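## Task

Lift the white can from the turntable and set it upright on the coaster, without disturbing the remaining cans, which must stay standing on the turntable.

## Robot and tools

Robot: two six-joint arms, left_arm and right_arm, each ending in a two-finger gripper whose fingers can fold. Calibrated base poses in the scene frame: left_arm at (+0.033, +0.607, 0) m, quat_wxyz (+1.000, 0, 0, -0.009); right_arm at (-0.022, -0.636, 0) m, quat_wxyz (+1.000, 0, 0, +0.001). A two-camera stand sits behind the arms. Loose objects may occasionally get nudged by something outside the robot.

Frame: everything is reported in the scene frame. Its origin is at table-top height, halfway between the nominal bases. +z points up, +x points out over the table, and left_arm is on the +y side. Arm names do not match the left or right sides of images. The printed hand pose may be off by a few centimetres, more when the arm reaches far.

Gripper geometry: the fingers point along the gripper's +z axis and close along its y axis. end_effector_position is the spot between the pads when they are shut. With a gap of 40 mm or less, the fingertips stick out about 33 mm past that spot; fully open, only about 9 mm. Grip with the outer quarter of the pads to get the requested squeeze. A grip nearer the palm lets fingers fold and may hold a narrow can loosely, or grip too hard and then slip. Pressing fingertips down onto a surface folds them with little resistance and spoils the next grip.

Row layout, used by every tool that moves the robot: one flat list of 18 numbers covering both arms. The first 9 are left_arm: six absolute joint target angles in radians, then gripper position, force_limit and speed. The last 9 are the same for right_arm. Always send all 18 even if one arm is idle. Joint order inside each block, and in every per-joint result line: wrist pitch, waist, elbow, shoulder, wrist roll, forearm roll. Ranges in rad: elbow -2.792 to 2.792; all other joints -6.283 to 6.283. A target more than 0.010 past a range end (and further out than the current angle) is refused; true ends may differ by 0.010, and the result may print "joint sent to its limit".

Gripper numbers, all in [-1, 1], absolute commands: position +1 is fully open (140 mm), about -0.8 brings the pads together, -1 closes until blocked. force_limit sets the squeeze after a slow close: roughly 14 N at -1, 40 N at 0, 58 N at +1. speed sets how fast the gap changes: about 30 mm/s at -1, 140 at 0, 250 at +1; fast closes grip much harder (about 64 N at speed 0, 116 N at +1 on a rigid part). Both start at +1. To leave a gripper unchanged, repeat the three numbers you last sent; 0 is a real command.

Tools:
- execute_actions(actions, cameras): actions is a list of actions; each action is a list of up to 15 rows, one per 1/30 s control step; a shorter action repeats its final row to fill 15 steps. Images come back only with an empty actions list or when cameras names some. cameras: list of names, ["all"], or [].
- move(target, speed, blend, stop_force, zero, blocking, cameras): target is one row or a list of up to 15 rows (same finger numbers in each row if stop_force is used); joints follow coordinated paths to those absolute angles, without avoiding obstacles. speed: rad/s of the joint with the longest way, 0.01 to 3.92, default 0.5, one value or one per target. blend: rad, corner rounding between listed targets, 0 means stop at each. stop_force: 10 to 80 N; an arm halts when estimated push against its motion exceeds this above its zero. Use a slow speed for touching, and omit it when pulling away from a contact. zero (default true) re-zeros the force estimate first. blocking=false returns after about 0.5 s while the path runs; a new move replaces it; not allowed with stop_force. Result adds a "move:" line: done, off_target, moving, held or fault, possibly limits=held.
- wait(seconds): 0 to 10, the robot keeps its last command.
- stop(): brakes a running move; fingers keep going.
- zoom_image(camera, region): camera is one of cam_head_left, cam_head_right, cam_left_wrist, cam_right_wrist (each 672x504); region [x0, y0, x1, y1] in pixels from the top-left, at most 504 by 504.
- finished_scene(scene): ends the current scene (1 or 2) for good; the goal must hold with the robot let go.

Reading results: end_effector_position (m), end_effector_quat_wxyz, linear (m/s) and angular (rad/s) velocity per gripper. Joint positions, Joint velocities ("within noise" when still), Joint targets (what joints are currently driven toward; plan from these), Tool commands. object_status: 0 moving, 1 blocked while opening, 2 blocked while closing (you want this after a close), 3 reached the commanded position or pads met. position_measured is in counts: 3 open, about 75 is 100 mm, 139 is 60 mm, 200 is 20 mm, 230 pads touching. Joint torques, External joint torques and Flange force (gripper x y z axes) estimate loads; they carry error and include held weight. Wrist depth gives a 7x7 grid of distances in mm ahead of each wrist camera, "-" where unknown. "Kept back" says 10 control steps, or none, are still pending. "joint command not followed" means the inter-arm clearance check altered targets.

To grip harder while status is 2, raise force_limit and nudge position between -1 and -0.98. Lowering force_limit does not loosen a grip; reopen and close slowly.

Avoid: contact torque at joint load limits (waist and shoulder 302, elbow 142, the three wrist joints 40 N m) or 144 N outside force, either of which freezes that arm for 10 s; pushing even slightly past a firm contact; squeezing or bumping the other arm, which can end the scene; motor overheating from holding loads, long reach or pushing against the unreachable (watch for MOTOR HOT). Don't knock over or shift the other cans, drop the can, release it while it moves, or let anything leave the table.

Each tool is called after "Emit:" by a JSON object that holds its "fn" and its "kwargs".

## Session

Emit:
{"fn": "execute_actions", "kwargs": {"actions": []}}

Scene clock: 0.00 s.
left_arm: end_effector_position=(+0.5648, +0.4739, +0.2629) position_measured=3 object_status=3 end_effector_quat_wxyz=(-0.104, +0.578, +0.806, +0.075) | right_arm: end_effector_position=(+0.6499, -0.3390, +0.3904) position_measured=3 object_status=3 end_effector_quat_wxyz=(+0.686, +0.069, -0.656, -0.308)
Joint names: [wrist pitch, waist, elbow, shoulder, wrist roll, forearm roll]
Joint positions: left_arm=[1.415 -0.406 1.795 0.112 -0.796 0.191] | right_arm=[2.626 0.158 1.046 0.886 -1.041 1.177]
Joint velocities: within noise
Joint torques (N m): no reading
External joint torques (N m): no reading
Flange force (N): no reading
Wrist depth (mm): cam_left_wrist=[380 379 377 376 380 380 381 / 386 386 385 381 387 385 388 / 388 394 392 395 392 392 392 / 393 140 399 399 401 399 129 / - 404 406 407 407 408 118 / 416 408 410 411 415 410 1279 / 417 410 420 420 422 424 1308] | cam_right_wrist=[3157 371 312 303 318 5147 2959 / 642 443 452 1703 - - - / 628 592 - - - - 1086 / 667 145 3946 - 4735 - 120 / - 759 1016 1330 4467 1138 114 / 531 590 592 925 1190 1138 1138 / 468 422 499 587 867 1076 -]
Joint targets: left_arm=[1.415 -0.406 1.795 0.112 -0.796 0.191] | right_arm=[2.626 0.158 1.046 0.886 -1.041 1.177]
Tool commands: left_gripper/position=+1.0 left_gripper/force_limit=+1.0 left_gripper/speed=+1.0 right_gripper/position=+1.0 right_gripper/force_limit=+1.0 right_gripper/speed=+1.0

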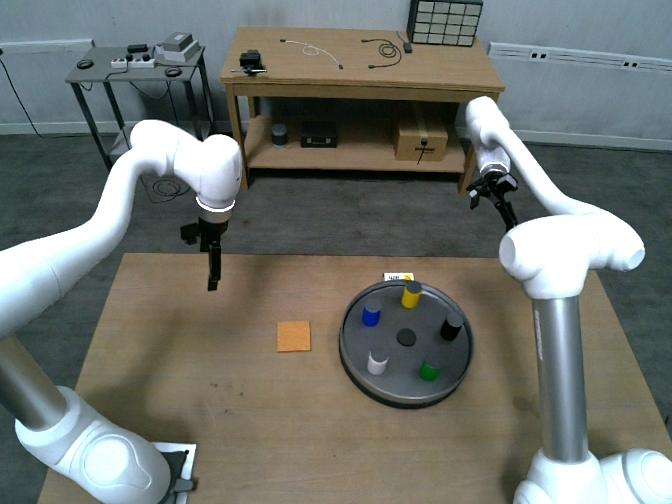

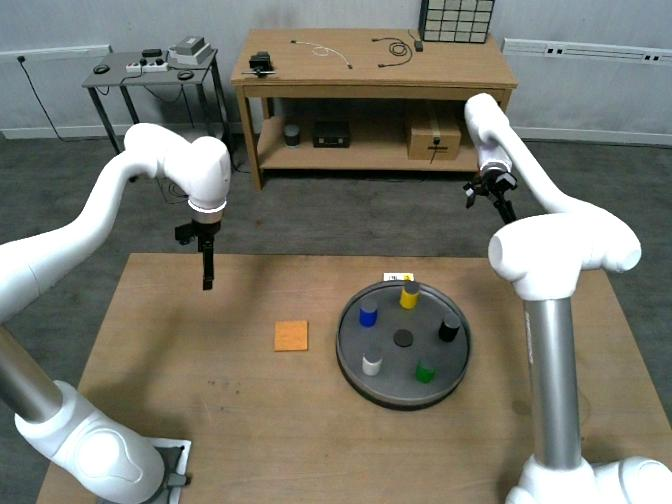

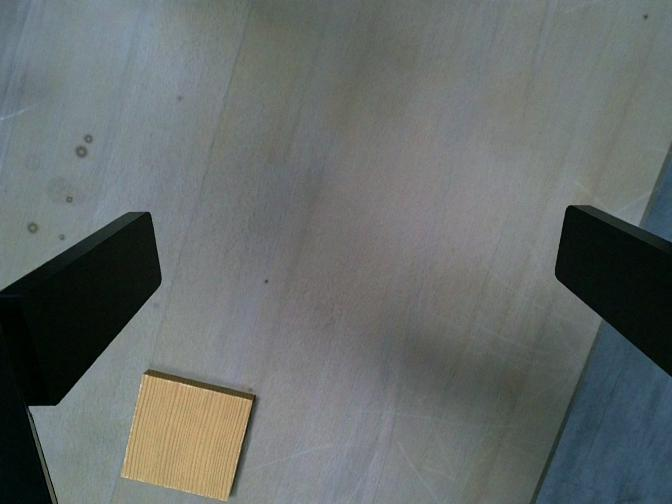

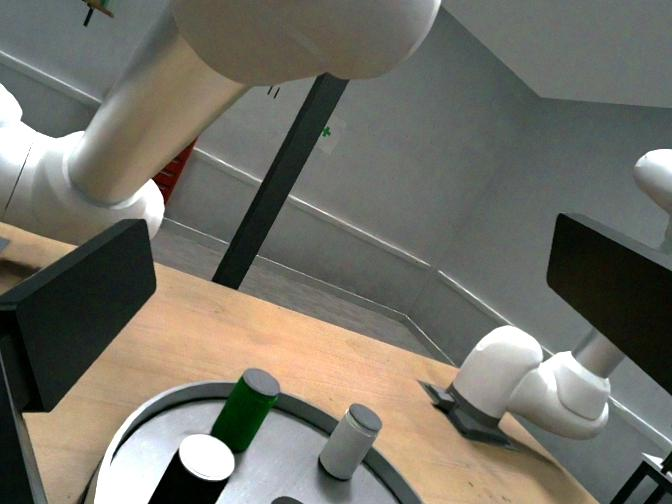

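Emit:
{"fn": "move", "kwargs": {"target": [1.495,-0.890,1.251,0.396,-0.908,0,1,1,1,2.626,-0.35,1.046,0.886,-1.041,1.177,1,1,1], "speed": 0.8, "cameras": ["cam_left_wrist","cam_head_left"]}}

Scene clock: 5.37 s.
left_arm: end_effector_position=(+0.5508, +0.0007, +0.3495) position_measured=3 object_status=3 end_effector_quat_wxyz=(+0.000, +0.707, +0.707, +0.000) | right_arm: end_effector_position=(+0.7095, -0.7031, +0.3905) position_measured=3 object_status=3 end_effector_quat_wxyz=(+0.586, -0.097, -0.652, -0.471)
Joint names: [wrist pitch, waist, elbow, shoulder, wrist roll, forearm roll]
Joint positions: left_arm=[1.495 -0.89 1.251 0.396 -0.908 0] | right_arm=[2.626 -0.35 1.046 0.886 -1.041 1.177]
Joint torques (N m): left_arm=[0.3 1.7 -41.96 -77.03 -0.11 4.35] | right_arm=[1.45 0.75 -38.53 -116.34 0.11 2.71]
External joint torques (N m): left_arm=[-0.27 -1.71 0.01 -5.18 0.11 0] | right_arm=[-0.14 -0.85 0.64 -0.94 -0.09 -0.04]
Flange force (N): left_arm=[5.6 -7.4 -0.2] | right_arm=[0.9 -2.7 3.3]
Wrist depth (mm): cam_left_wrist=[423 420 417 422 429 425 1150 / 442 403 395 398 443 453 1220 / 427 405 422 423 428 480 1300 / - 139 445 444 448 498 129 / - 436 483 478 485 535 117 / 583 508 500 502 580 586 1630 / 610 617 613 623 617 638 1700] | cam_right_wrist=[5381 390 313 303 331 5919 - / 707 448 402 - - 761 749 / 642 626 6070 - - 774 740 / 674 145 1527 1691 1508 150 120 / - 769 880 1409 1767 4153 114 / 530 635 673 744 1208 1480 - / 468 518 589 636 874 1111 -]
Joint targets: left_arm=[1.495 -0.890 1.251 0.396 -0.908 0.000] | right_arm=[2.626 -0.350 1.046 0.886 -1.041 1.177]
move: done
Images, in order (width x height): cam_head_left 672x504, cam_left_wrist 672x504.

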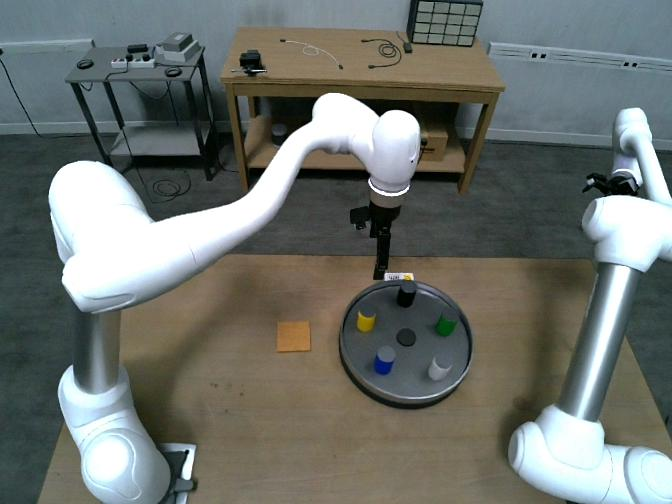

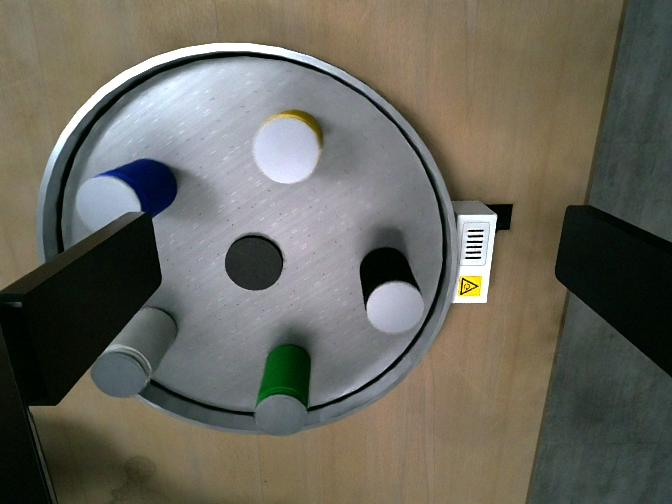

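Emit:
{"fn": "wait", "kwargs": {"seconds": 0.5, "cameras": ["cam_left_wrist"]}}

Emit:
{"fn": "wait", "kwargs": {"seconds": 1.0, "cameras": ["cam_left_wrist"]}}

Emit:
{"fn": "wait", "kwargs": {"seconds": 3.0, "cameras": ["cam_left_wrist","cam_head_left"]}}

Scene clock: 8.27 s.
left_arm: end_effector_position=(+0.5507, +0.0006, +0.3494) position_measured=3 object_status=3 end_effector_quat_wxyz=(+0.000, +0.707, +0.707, +0.000) | right_arm: end_effector_position=(+0.7095, -0.7032, +0.3905) position_measured=3 object_status=3 end_effector_quat_wxyz=(+0.586, -0.097, -0.652, -0.471)
Joint names: [wrist pitch, waist, elbow, shoulder, wrist roll, forearm roll]
Joint positions: left_arm=[1.495 -0.89 1.251 0.396 -0.908 0] | right_arm=[2.626 -0.35 1.046 0.886 -1.041 1.177]
Joint torques (N m): left_arm=[0.25 2.15 -41.94 -77.61 -0.21 4.34] | right_arm=[1.45 0.17 -38.56 -116.44 0.12 2.69]
External joint torques (N m): left_arm=[-0.22 -1.95 0.18 -4.04 0.21 -0.02] | right_arm=[-0.15 -0.05 0.68 -0.87 -0.1 -0.03]
Flange force (N): left_arm=[4.3 -6.6 0.2] | right_arm=[0.4 -2.2 3.6]
Wrist depth (mm): cam_left_wrist=[424 416 419 424 425 428 1172 / 437 399 401 400 443 452 1239 / 430 372 424 431 430 475 1322 / - 139 446 448 453 503 129 / - 452 473 474 477 543 118 / 578 504 495 504 573 582 1586 / 615 610 618 617 615 643 1724] | cam_right_wrist=[4467 382 312 303 317 - - / - 449 469 - - 784 738 / 633 577 - - - 776 764 / 678 145 1489 1691 1558 150 120 / - 759 890 1384 1728 - 114 / 531 630 669 740 1172 1470 - / 468 512 598 640 843 1214 -]
Joint targets: left_arm=[1.495 -0.890 1.251 0.396 -0.908 0.000] | right_arm=[2.626 -0.350 1.046 0.886 -1.041 1.177]
Tool commands: left_gripper/position=+1.0 left_gripper/force_limit=+1.0 left_gripper/speed=+1.0 right_gripper/position=+1.0 right_gripper/force_limit=+1.0 right_gripper/speed=+1.0
wait: 0.50 s; at rest from the start
Images, in order (width x height): cam_left_wrist 672x504.

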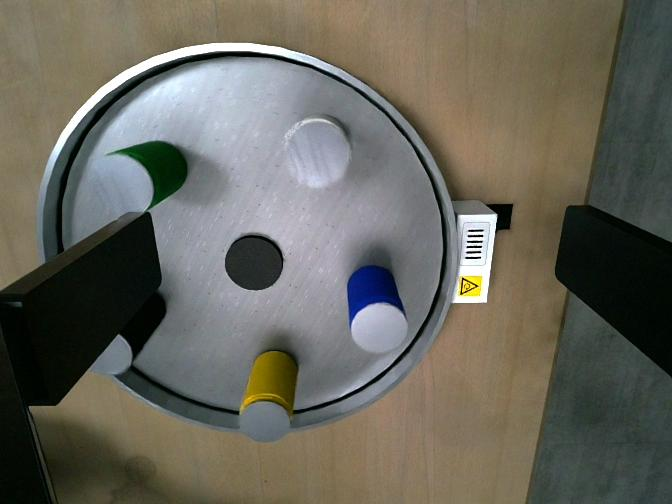

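Scene clock: 9.27 s.
left_arm: end_effector_position=(+0.5507, +0.0006, +0.3494) position_measured=3 object_status=3 end_effector_quat_wxyz=(+0.000, +0.707, +0.707, +0.000) | right_arm: end_effector_position=(+0.7095, -0.7032, +0.3905) position_measured=3 object_status=3 end_effector_quat_wxyz=(+0.586, -0.097, -0.652, -0.471)
Joint names: [wrist pitch, waist, elbow, shoulder, wrist roll, forearm roll]
Joint positions: left_arm=[1.495 -0.89 1.251 0.396 -0.908 0] | right_arm=[2.626 -0.35 1.046 0.886 -1.041 1.177]
Joint torques (N m): left_arm=[0.34 2.38 -42.22 -77.57 -0.17 4.37] | right_arm=[1.48 0.21 -38.56 -116.43 0.13 2.7]
External joint torques (N m): left_arm=[-0.31 -2.18 0.42 -4.19 0.17 -0.05] | right_arm=[-0.18 -0.24 0.66 -0.87 -0.11 -0.03]
Flange force (N): left_arm=[4.8 -7.4 0.7] | right_arm=[0.5 -2.3 3.6]
Wrist depth (mm): cam_left_wrist=[426 417 416 430 427 428 1150 / 442 397 397 401 445 453 1246 / 416 413 417 424 434 474 1315 / - 139 447 452 445 495 129 / - 465 477 478 487 541 117 / 579 498 511 495 575 588 1566 / 607 613 613 620 626 643 1653] | cam_right_wrist=[4384 390 313 301 321 - - / 731 452 398 - - 1071 738 / 631 583 - - - 792 754 / 669 145 1489 1716 1578 150 121 / - 752 900 1376 1794 3881 114 / 534 630 682 759 1196 1470 - / 467 516 595 625 831 1214 -]
Joint targets: left_arm=[1.495 -0.890 1.251 0.396 -0.908 0.000] | right_arm=[2.626 -0.350 1.046 0.886 -1.041 1.177]
Tool commands: left_gripper/position=+1.0 left_gripper/force_limit=+1.0 left_gripper/speed=+1.0 right_gripper/position=+1.0 right_gripper/force_limit=+1.0 right_gripper/speed=+1.0
wait: 1.00 s; at rest by 0.17 s
Images, in order (width x height): cam_left_wrist 672x504.

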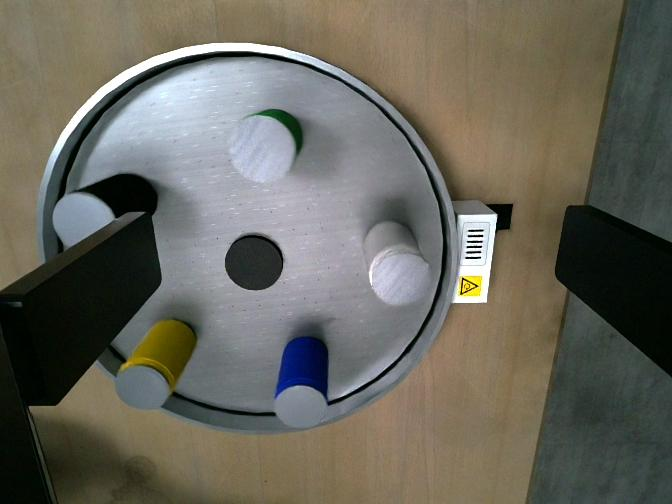

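Scene clock: 12.27 s.
left_arm: end_effector_position=(+0.5507, +0.0006, +0.3494) position_measured=3 object_status=3 end_effector_quat_wxyz=(+0.000, +0.707, +0.707, +0.000) | right_arm: end_effector_position=(+0.7095, -0.7032, +0.3905) position_measured=3 object_status=3 end_effector_quat_wxyz=(+0.586, -0.097, -0.652, -0.471)
Joint names: [wrist pitch, waist, elbow, shoulder, wrist roll, forearm roll]
Joint positions: left_arm=[1.495 -0.89 1.251 0.396 -0.908 0] | right_arm=[2.626 -0.35 1.046 0.886 -1.041 1.177]
Joint torques (N m): left_arm=[0.23 1.92 -41.92 -77.83 -0.17 4.32] | right_arm=[1.47 0.39 -38.59 -116.42 0.13 2.76]
External joint torques (N m): left_arm=[-0.2 -2.05 0.05 -4.01 0.16 0.02] | right_arm=[-0.17 -0.41 0.72 -0.82 -0.1 -0.1]
Flange force (N): left_arm=[3.9 -6.5 -0.1] | right_arm=[0.5 -2.7 3.6]
Wrist depth (mm): cam_left_wrist=[425 419 417 424 430 430 1144 / 441 399 397 400 443 449 1202 / 425 391 419 422 431 478 1315 / - 140 446 448 448 497 129 / - 445 474 479 475 537 118 / 580 578 493 499 580 583 1566 / 615 620 607 623 613 631 1653] | cam_right_wrist=[3699 407 312 303 324 - - / 4153 444 405 - - 752 726 / 636 587 - - - 805 761 / 667 145 1461 1767 1703 151 120 / - 759 883 1323 1691 5381 114 / 528 625 674 742 1233 1461 - / 468 517 593 636 858 1155 -]
Joint targets: left_arm=[1.495 -0.890 1.251 0.396 -0.908 0.000] | right_arm=[2.626 -0.350 1.046 0.886 -1.041 1.177]
Tool commands: left_gripper/position=+1.0 left_gripper/force_limit=+1.0 left_gripper/speed=+1.0 right_gripper/position=+1.0 right_gripper/force_limit=+1.0 right_gripper/speed=+1.0
wait: 3.00 s; at rest by 0.17 s
Images, in order (width x height): cam_head_left 672x504, cam_left_wrist 672x504.

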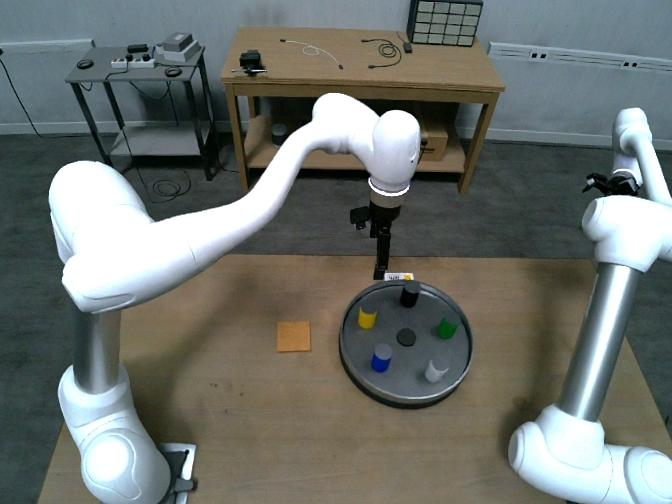

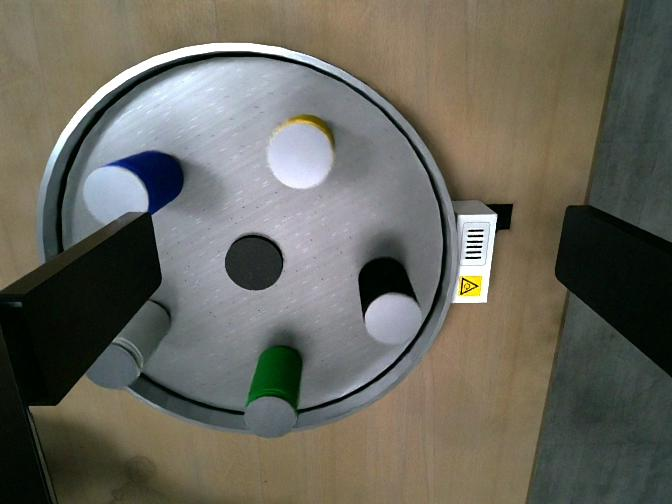

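Emit:
{"fn": "move", "kwargs": {"target": [1.123,-1.0533,1.6878,0.3308,-1.5077,0,1,1,1,2.626,-0.35,1.046,0.886,-1.041,1.177,1,1,1], "speed": 0.8, "cameras": ["cam_left_wrist","cam_head_left"]}}

Scene clock: 21.20 s.
left_arm: end_effector_position=(+0.4016, +0.0045, +0.1644) position_measured=3 object_status=3 end_effector_quat_wxyz=(+0.000, +0.537, +0.844, +0.000) | right_arm: end_effector_position=(+0.7095, -0.7032, +0.3905) position_measured=3 object_status=3 end_effector_quat_wxyz=(+0.586, -0.097, -0.652, -0.471)
Joint names: [wrist pitch, waist, elbow, shoulder, wrist roll, forearm roll]
Joint positions: left_arm=[1.123 -1.053 1.688 0.331 -1.508 0] | right_arm=[2.626 -0.35 1.046 0.886 -1.041 1.177]
Joint torques (N m): left_arm=[0.3 2.02 -38.34 -67.56 -0.12 3.94] | right_arm=[1.49 0.23 -38.63 -116.45 0.13 2.72]
External joint torques (N m): left_arm=[-0.26 -1.93 0.7 -3.48 0.12 -0.06] | right_arm=[-0.19 -0.24 0.72 -0.89 -0.11 -0.06]
Flange force (N): left_arm=[6.5 -3.3 -1.3] | right_arm=[0.5 -2.5 3.8]
Wrist depth (mm): cam_left_wrist=[262 264 261 259 261 265 265 / 278 234 228 230 229 233 278 / 240 242 243 242 205 237 245 / - 139 253 258 256 - 129 / - 178 274 274 274 277 123 / 293 295 294 286 296 274 292 / 300 304 310 317 318 245 220] | cam_right_wrist=[3819 381 312 303 314 - 4467 / 4153 448 406 - - 1376 - / 640 575 - - 874 1016 - / 674 144 1508 1547 911 150 120 / - 759 907 1043 1691 4228 114 / 534 630 674 769 1266 1376 - / 469 517 590 631 864 1178 -]
Joint targets: left_arm=[1.123 -1.053 1.688 0.331 -1.508 0.000] | right_arm=[2.626 -0.350 1.046 0.886 -1.041 1.177]
move: done
Images, in order (width x height): cam_head_left 672x504, cam_left_wrist 672x504.

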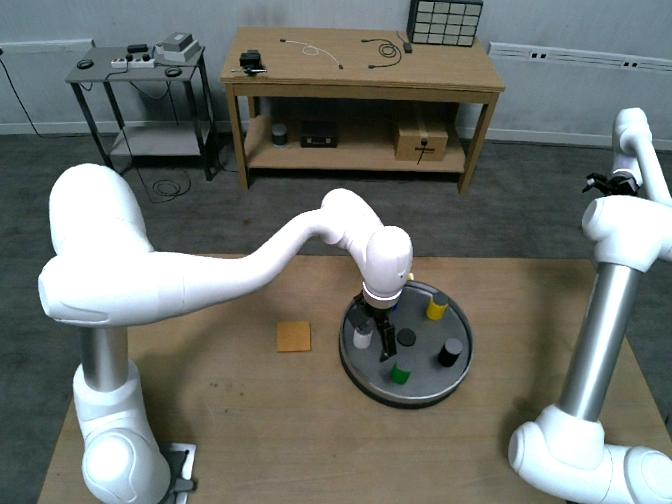

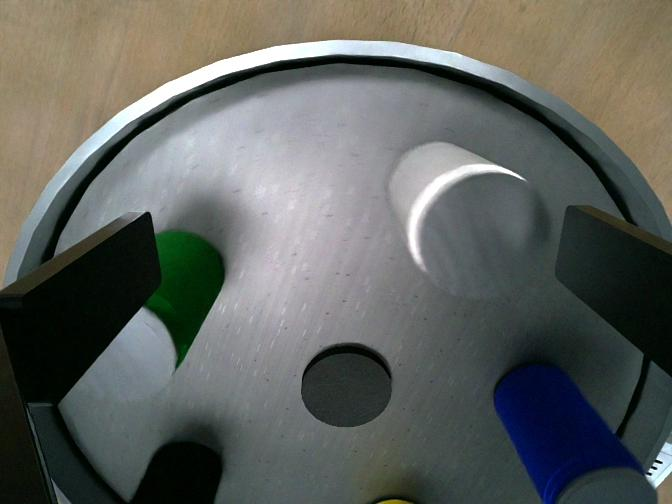

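Emit:
{"fn": "wait", "kwargs": {"seconds": 1.5, "cameras": ["cam_left_wrist"]}}

Scene clock: 23.63 s.
left_arm: end_effector_position=(+0.4016, +0.0045, +0.1643) position_measured=3 object_status=3 end_effector_quat_wxyz=(+0.000, +0.537, +0.844, +0.000) | right_arm: end_effector_position=(+0.7095, -0.7032, +0.3905) position_measured=3 object_status=3 end_effector_quat_wxyz=(+0.586, -0.097, -0.652, -0.471)
Joint names: [wrist pitch, waist, elbow, shoulder, wrist roll, forearm roll]
Joint positions: left_arm=[1.123 -1.053 1.688 0.331 -1.508 0] | right_arm=[2.626 -0.35 1.046 0.886 -1.041 1.177]
Joint torques (N m): left_arm=[0.21 1.75 -38.18 -67.49 -0.18 3.89] | right_arm=[1.47 0.22 -38.66 -116.45 0.14 2.71]
External joint torques (N m): left_arm=[-0.17 -1.59 0.43 -3.87 0.18 0] | right_arm=[-0.17 -0.17 0.75 -0.88 -0.12 -0.05]
Flange force (N): left_arm=[6.5 -2.7 -2.0] | right_arm=[0.4 -2.5 3.9]
Wrist depth (mm): cam_left_wrist=[261 263 259 258 262 266 265 / 276 232 229 229 230 231 280 / 240 242 242 225 180 243 243 / - 140 257 170 166 255 129 / - 222 274 275 276 269 123 / - 222 294 285 295 252 206 / 293 316 309 316 318 319 205] | cam_right_wrist=[3819 389 312 304 317 5637 - / 4082 448 379 - - 1558 - / 636 582 - - 858 999 - / 667 145 1527 1850 1444 150 120 / - 761 918 1368 1767 3534 114 / 533 628 674 784 1253 1656 - / 465 515 593 640 840 1190 -]
Joint targets: left_arm=[1.123 -1.053 1.688 0.331 -1.508 0.000] | right_arm=[2.626 -0.350 1.046 0.886 -1.041 1.177]
Tool commands: left_gripper/position=+1.0 left_gripper/force_limit=+1.0 left_gripper/speed=+1.0 right_gripper/position=+1.0 right_gripper/force_limit=+1.0 right_gripper/speed=+1.0
wait: 1.50 s; at rest from the start
Images, in order (width x height): cam_left_wrist 672x504.

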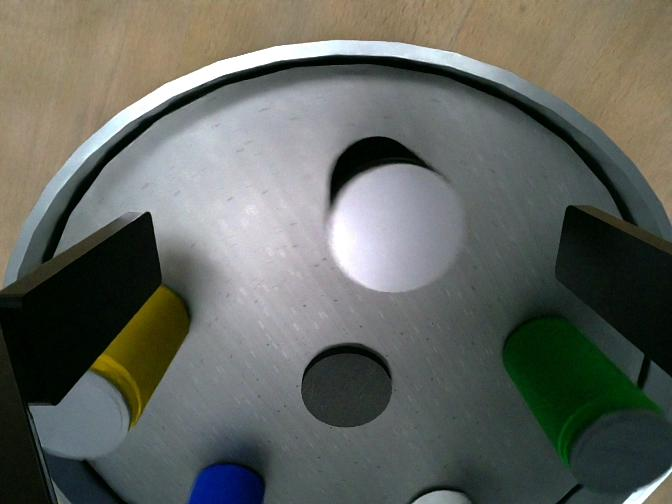

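Emit:
{"fn": "wait", "kwargs": {"seconds": 2.2, "cameras": []}}

Emit:
{"fn": "move", "kwargs": {"target": [[1.1251,-0.9249,1.5747,0.4418,-0.507,0,-1,-0.5,-0.4,2.626,-0.35,1.046,0.886,-1.041,1.177,1,1,1],[1.172,-0.9047,1.4449,0.5247,-0.0497,0,-1,-0.5,-0.4,2.626,-0.35,1.046,0.886,-1.041,1.177,1,1,1],[1.4317,-0.9047,1.2556,0.4543,-0.0497,0,-1,-0.5,-0.4,2.626,-0.35,1.046,0.886,-1.041,1.177,1,1,1]], "speed": [1.05,1.05,0.5], "blend": [0.08,0,0], "cameras": ["all"]}}

Scene clock: 27.53 s.
left_arm: end_effector_position=(+0.4016, +0.0045, +0.1643) position_measured=3 object_status=3 end_effector_quat_wxyz=(+0.000, +0.537, +0.844, +0.000) | right_arm: end_effector_position=(+0.7095, -0.7032, +0.3905) position_measured=3 object_status=3 end_effector_quat_wxyz=(+0.586, -0.097, -0.652, -0.471)
Joint names: [wrist pitch, waist, elbow, shoulder, wrist roll, forearm roll]
Joint positions: left_arm=[1.123 -1.053 1.688 0.331 -1.508 0] | right_arm=[2.626 -0.35 1.046 0.886 -1.041 1.177]
Joint torques (N m): left_arm=[0.29 2.13 -37.87 -67.19 -0.14 3.84] | right_arm=[1.45 0.14 -38.56 -116.52 0.12 2.74]
External joint torques (N m): left_arm=[-0.25 -2.24 0 -4.37 0.14 0.05] | right_arm=[-0.16 -0.16 0.68 -0.72 -0.1 -0.07]
Flange force (N): left_arm=[6.3 -3.7 -2.6] | right_arm=[0.3 -2.3 3.4]
Wrist depth (mm): cam_left_wrist=[263 263 261 260 262 264 266 / 276 232 229 227 230 232 281 / 240 241 242 156 243 243 243 / - 139 258 - 259 255 129 / - 244 273 276 276 247 123 / 192 215 295 287 294 286 191 / 202 314 317 316 313 318 311] | cam_right_wrist=[3075 379 313 302 318 - - / 722 447 402 - - 1353 - / 631 583 - 6070 858 995 - / 673 145 1508 1780 936 150 120 / - 759 918 1338 1741 - 114 / 532 631 674 756 1208 1330 - / 464 517 590 635 846 1166 -]
Joint targets: left_arm=[1.123 -1.053 1.688 0.331 -1.508 0.000] | right_arm=[2.626 -0.350 1.046 0.886 -1.041 1.177]
Tool commands: left_gripper/position=+1.0 left_gripper/force_limit=+1.0 left_gripper/speed=+1.0 right_gripper/position=+1.0 right_gripper/force_limit=+1.0 right_gripper/speed=+1.0
wait: 2.20 s; at rest from the start
No camera images: "cameras" was empty.

Scene clock: 30.20 s.
left_arm: end_effector_position=(+0.5594, -0.0302, +0.2996) position_measured=156 object_status=2 end_effector_quat_wxyz=(+0.000, +0.940, +0.342, +0.000) | right_arm: end_effector_position=(+0.7095, -0.7032, +0.3905) position_measured=3 object_status=3 end_effector_quat_wxyz=(+0.586, -0.097, -0.652, -0.471)
Joint names: [wrist pitch, waist, elbow, shoulder, wrist roll, forearm roll]
Joint positions: left_arm=[1.432 -0.905 1.256 0.454 -0.05 0] | right_arm=[2.626 -0.35 1.046 0.886 -1.041 1.177]
Joint torques (N m): left_arm=[0.19 1.93 -42.58 -84.23 -0.18 4.38] | right_arm=[1.44 0.29 -38.52 -116.5 0.16 2.71]
External joint torques (N m): left_arm=[-0.2 -1.9 1.05 -2.75 0.18 -0.06] | right_arm=[-0.14 -0.2 0.64 -0.77 -0.14 -0.05]
Flange force (N): left_arm=[-2.0 -7.5 1.2] | right_arm=[0.4 -2.4 3.4]
Wrist depth (mm): cam_left_wrist=[370 381 382 378 381 376 386 / 399 399 358 346 353 351 407 / 424 381 374 - 372 380 432 / 450 393 112 140 130 391 453 / - 88 88 426 410 80 85 / - 76 - 447 459 - 74 / - - - 477 - - -] | cam_right_wrist=[4384 389 310 303 322 - 3534 / 4013 449 412 - - 744 4467 / 635 579 6070 - - 738 731 / 673 145 1518 1909 1667 742 121 / - 759 914 1376 1568 3587 114 / 526 630 669 814 1190 1498 - / 466 515 586 638 846 1166 -]
Joint targets: left_arm=[1.432 -0.905 1.256 0.454 -0.050 0.000] | right_arm=[2.626 -0.350 1.046 0.886 -1.041 1.177]
move: done

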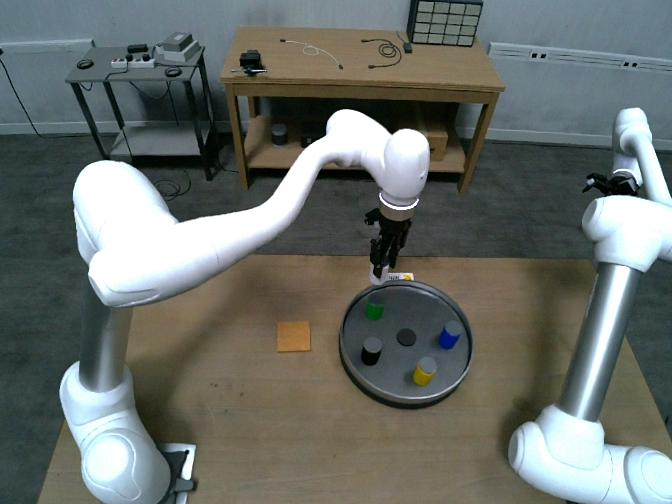

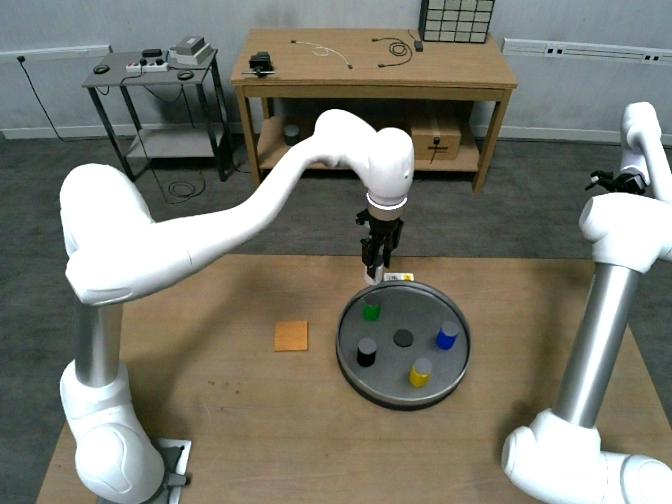

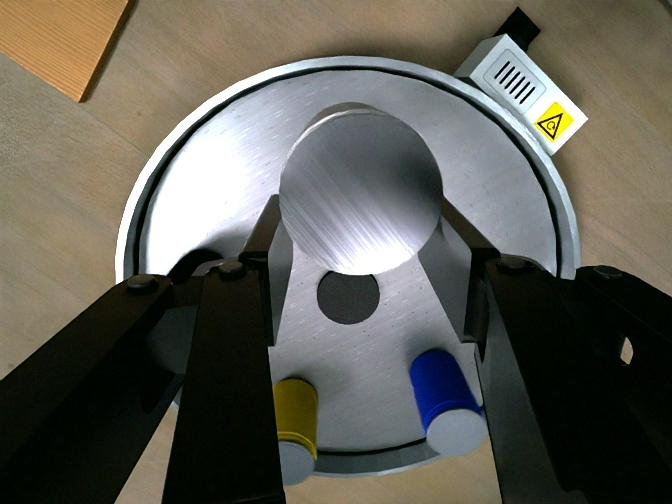

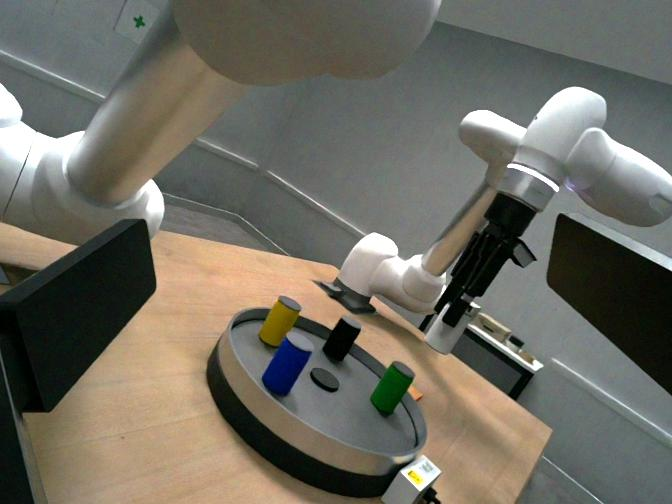

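Emit:
{"fn": "move", "kwargs": {"target": [1.3321,-0.8208,1.6438,0.1657,-0.8388,0,-1,-0.5,-0.4,2.626,-0.35,1.046,0.886,-1.041,1.177,1,1,1], "speed": 0.7, "cameras": ["cam_left_wrist"]}}

Scene clock: 33.27 s.
left_arm: end_effector_position=(+0.4905, +0.1501, +0.2993) position_measured=156 object_status=2 end_effector_quat_wxyz=(+0.000, +0.707, +0.707, +0.000) | right_arm: end_effector_position=(+0.7095, -0.7032, +0.3905) position_measured=3 object_status=3 end_effector_quat_wxyz=(+0.586, -0.097, -0.652, -0.471)
Joint names: [wrist pitch, waist, elbow, shoulder, wrist roll, forearm roll]
Joint positions: left_arm=[1.332 -0.821 1.644 0.166 -0.839 0] | right_arm=[2.626 -0.35 1.046 0.886 -1.041 1.177]
Joint torques (N m): left_arm=[0.32 2.45 -42.18 -54.5 -0.16 4.26] | right_arm=[1.46 0.12 -38.66 -116.61 0.13 2.71]
External joint torques (N m): left_arm=[-0.29 -2.5 1.55 -3 0.16 -0.06] | right_arm=[-0.16 0.06 0.77 -0.71 -0.11 -0.06]
Flange force (N): left_arm=[3.0 -8.1 1.5] | right_arm=[0.2 -2.3 3.8]
Wrist depth (mm): cam_left_wrist=[377 383 380 371 384 380 383 / 403 403 403 383 402 405 405 / 424 428 423 - 425 430 433 / 446 449 112 - 130 442 454 / - 88 82 426 417 80 85 / - 76 - 451 462 - 74 / - - - 492 - - -] | cam_right_wrist=[3819 394 313 301 318 - 3075 / 715 447 441 - - 1253 - / 635 618 - - - 939 874 / 667 145 1537 1794 1691 150 120 / - 761 914 1368 1728 4013 114 / 531 626 673 756 1233 1558 - / 469 512 596 640 867 1138 -]
Joint targets: left_arm=[1.332 -0.821 1.644 0.166 -0.839 0.000] | right_arm=[2.626 -0.350 1.046 0.886 -1.041 1.177]
move: done
Images, in order (width x height): cam_left_wrist 672x504.

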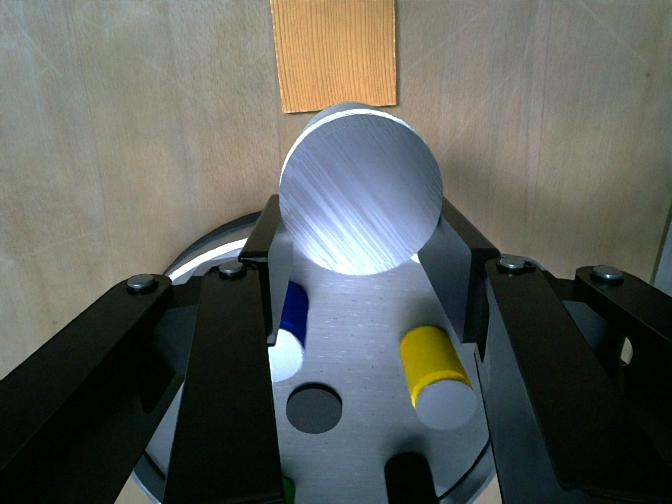

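Emit:
{"fn": "move", "kwargs": {"target": [1.0065,-0.7384,1.9413,0.1938,-0.7564,0,-1,-0.5,-0.4,2.626,-0.35,1.046,0.886,-1.041,1.177,1,1,1], "speed": 0.5}}

Emit:
{"fn": "move", "kwargs": {"target": [0.9274,-0.7384,1.9790,0.2352,-0.7564,0,-1,-0.5,-0.4,2.626,-0.35,1.046,0.886,-1.041,1.177,1,1,1], "speed": 0.05, "stop_force": 10, "cameras": ["all"]}}

Scene clock: 36.10 s.
left_arm: end_effector_position=(+0.4875, +0.2260, +0.1294) position_measured=156 object_status=2 end_effector_quat_wxyz=(+0.000, +0.707, +0.707, +0.000) | right_arm: end_effector_position=(+0.7095, -0.7032, +0.3905) position_measured=3 object_status=3 end_effector_quat_wxyz=(+0.586, -0.097, -0.652, -0.471)
Joint names: [wrist pitch, waist, elbow, shoulder, wrist roll, forearm roll]
Joint positions: left_arm=[1.007 -0.738 1.941 0.194 -0.756 0] | right_arm=[2.626 -0.35 1.046 0.886 -1.041 1.177]
Joint torques (N m): left_arm=[0.21 2.18 -36.26 -52.74 -0.17 3.72] | right_arm=[1.47 0.2 -38.58 -116.46 0.12 2.69]
External joint torques (N m): left_arm=[-0.19 -2.05 0.76 -2.68 0.17 -0.03] | right_arm=[-0.17 -0.19 0.7 -0.78 -0.1 -0.03]
Flange force (N): left_arm=[1.1 -6.3 -1.4] | right_arm=[0.4 -2.3 3.5]
Wrist depth (mm): cam_left_wrist=[233 232 232 233 232 234 235 / 245 246 240 232 241 246 249 / 259 260 256 134 257 261 262 / 274 272 112 138 130 270 275 / - 88 87 297 290 80 85 / - 76 - 282 291 - 74 / - - - 272 - - -] | cam_right_wrist=[3758 401 312 303 319 - 3642 / 663 445 397 - - - - / 633 583 - - - 1361 - / 673 145 1461 1716 1728 1025 120 / - 764 904 1330 1508 3534 114 / 528 631 674 771 1202 1622 - / 466 517 599 633 864 1178 -]
Joint targets: left_arm=[1.006 -0.738 1.941 0.194 -0.756 0.000] | right_arm=[2.626 -0.350 1.046 0.886 -1.041 1.177]
move: done

Scene clock: 37.87 s.
left_arm: end_effector_position=(+0.4878, +0.2258, +0.0979) position_measured=156 object_status=2 end_effector_quat_wxyz=(+0.000, +0.707, +0.707, +0.000) | right_arm: end_effector_position=(+0.7095, -0.7032, +0.3905) position_measured=3 object_status=3 end_effector_quat_wxyz=(+0.586, -0.097, -0.652, -0.471)
Joint names: [wrist pitch, waist, elbow, shoulder, wrist roll, forearm roll]
Joint positions: left_arm=[0.947 -0.738 1.969 0.225 -0.756 0] | right_arm=[2.626 -0.35 1.046 0.886 -1.041 1.177]
Joint torques (N m): left_arm=[-0.16 4.35 -24.13 -39.64 -0.12 4.51] | right_arm=[1.47 0.21 -38.58 -116.36 0.1 2.73]
External joint torques (N m): left_arm=[0.18 -4.22 -9.93 -17.67 0.12 -0.97] | right_arm=[-0.18 -0.19 0.69 -0.92 -0.08 -0.07]
Flange force (N): left_arm=[-0.8 -9.8 -27.0] | right_arm=[0.5 -2.4 3.7]
Wrist depth (mm): cam_left_wrist=[204 205 205 203 204 207 207 / 216 215 210 205 207 218 218 / 228 229 226 - 213 231 231 / 242 241 116 246 130 239 243 / - 88 87 259 256 80 85 / - 76 - 271 276 - 74 / - - - 230 240 - -] | cam_right_wrist=[3334 381 312 304 319 4384 3035 / - 445 397 - - - - / 630 586 - - - 1547 - / 674 145 1470 1679 1679 1007 120 / - 761 925 1384 1568 3382 115 / 533 626 676 819 1214 1401 - / 468 511 598 635 837 1196 -]
Joint targets: left_arm=[0.947 -0.738 1.969 0.225 -0.756 0.000] | right_arm=[2.626 -0.350 1.046 0.886 -1.041 1.177]
move: contact (left_arm); left_arm: the wrist pitch is farthest, 0.019 rad from its target

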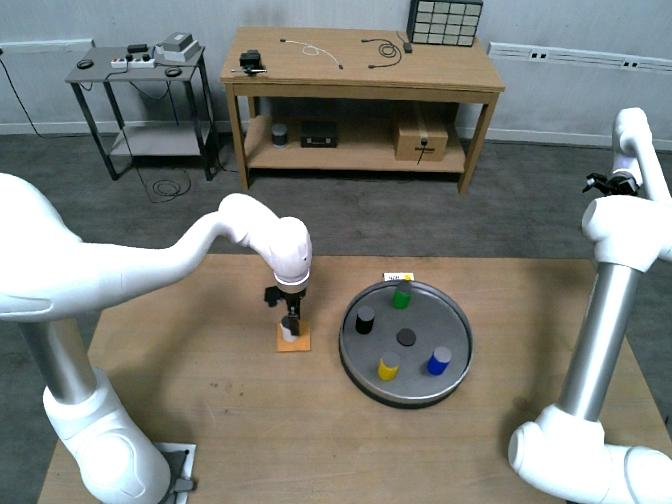

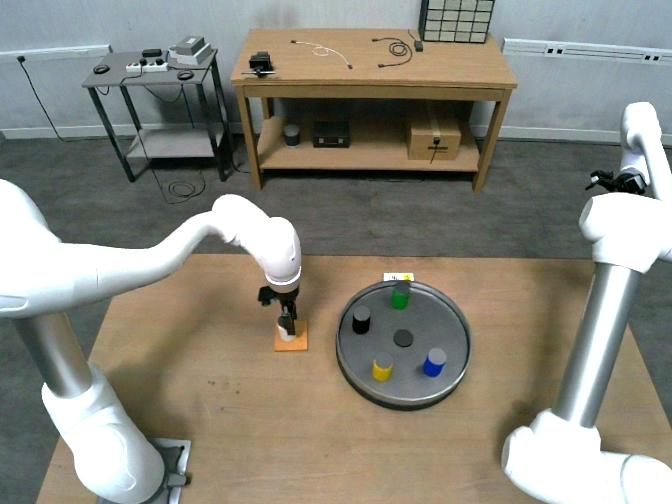

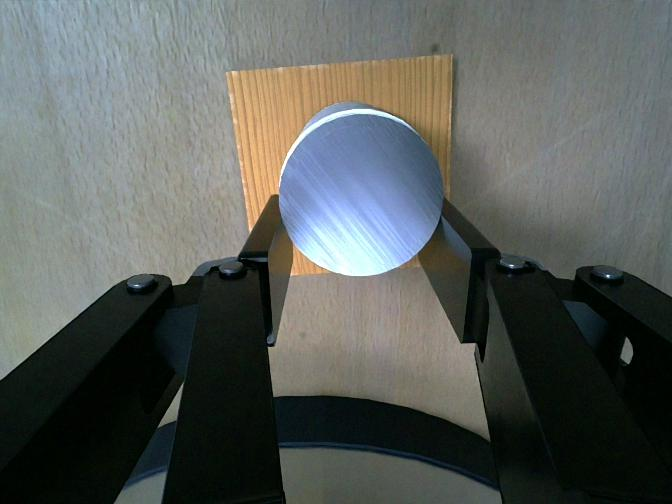

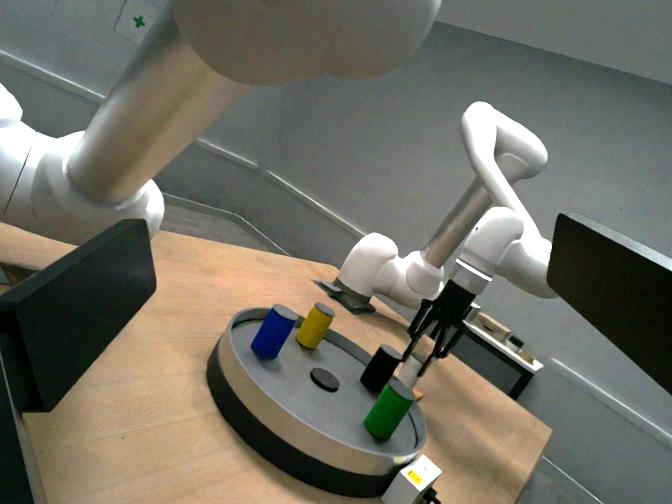

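Emit:
{"fn": "move", "kwargs": {"target": [[0.947,-0.738,1.969,0.225,-0.756,0,0.3,-0.5,-0.7,2.626,-0.35,1.046,0.886,-1.041,1.177,1,1,1],[1.3205,-0.738,1.7402,0.0809,-0.756,0,0.3,-0.5,-0.7,2.626,-0.35,1.046,0.886,-1.041,1.177,1,1,1]], "speed": 0.3, "cameras": ["all"]}}

Scene clock: 40.90 s.
left_arm: end_effector_position=(+0.4876, +0.2263, +0.2994) position_measured=91 object_status=3 end_effector_quat_wxyz=(+0.000, +0.707, +0.707, +0.000) | right_arm: end_effector_position=(+0.7095, -0.7032, +0.3905) position_measured=3 object_status=3 end_effector_quat_wxyz=(+0.586, -0.097, -0.652, -0.471)
Joint names: [wrist pitch, waist, elbow, shoulder, wrist roll, forearm roll]
Joint positions: left_arm=[1.32 -0.738 1.74 0.081 -0.756 0] | right_arm=[2.626 -0.35 1.046 0.886 -1.041 1.177]
Joint torques (N m): left_arm=[0.34 2.54 -41.11 -45.5 -0.15 4.19] | right_arm=[1.49 0.14 -38.66 -116.48 0.11 2.69]
External joint torques (N m): left_arm=[-0.32 -2.55 0.62 -3.08 0.15 0] | right_arm=[-0.19 -0.07 0.79 -0.77 -0.09 -0.03]
Flange force (N): left_arm=[0.9 -7.4 0.2] | right_arm=[0.3 -2.3 3.8]
Wrist depth (mm): cam_left_wrist=[378 380 379 383 383 386 385 / 402 403 405 388 402 405 403 / 425 426 425 415 427 425 431 / 446 106 444 449 454 139 452 / - 100 425 428 441 108 67 / - - 449 446 448 472 - / - - 486 489 484 - -] | cam_right_wrist=[- 388 312 302 322 4832 - / 703 449 427 - - 1330 - / 630 573 - - - 995 - / 671 145 1527 1864 1703 1007 120 / - 754 904 1401 1780 5147 114 / 527 630 678 752 1149 1547 - / 466 515 596 631 849 1208 -]
Joint targets: left_arm=[1.321 -0.738 1.740 0.081 -0.756 0.000] | right_arm=[2.626 -0.350 1.046 0.886 -1.041 1.177]
move: done

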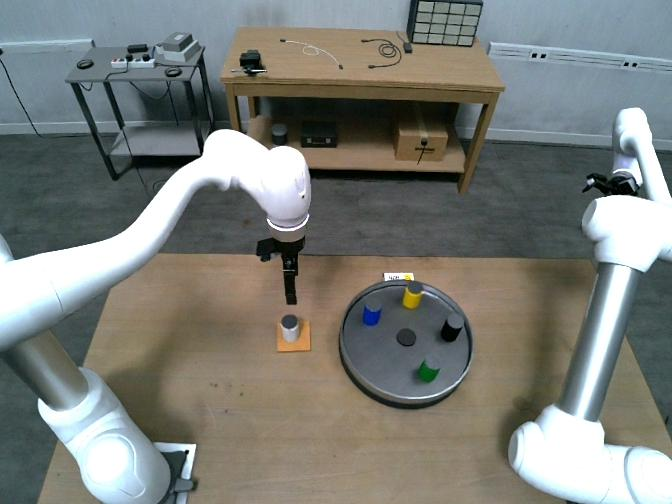

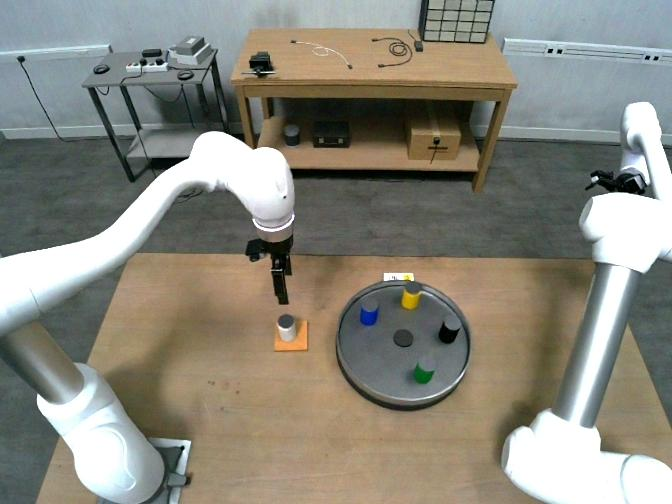

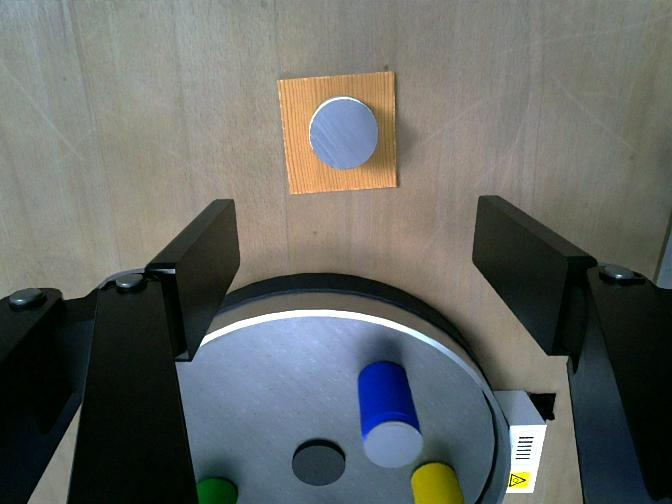

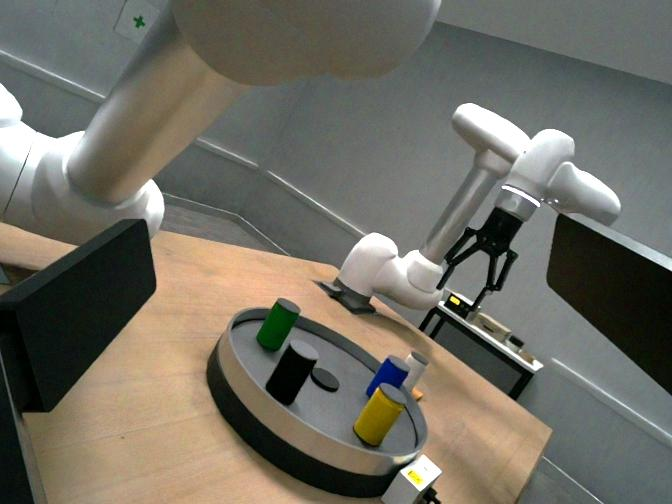

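Emit:
{"fn": "finished_scene", "kwargs": {"scene": 1}}

The scene is finished: the task was done.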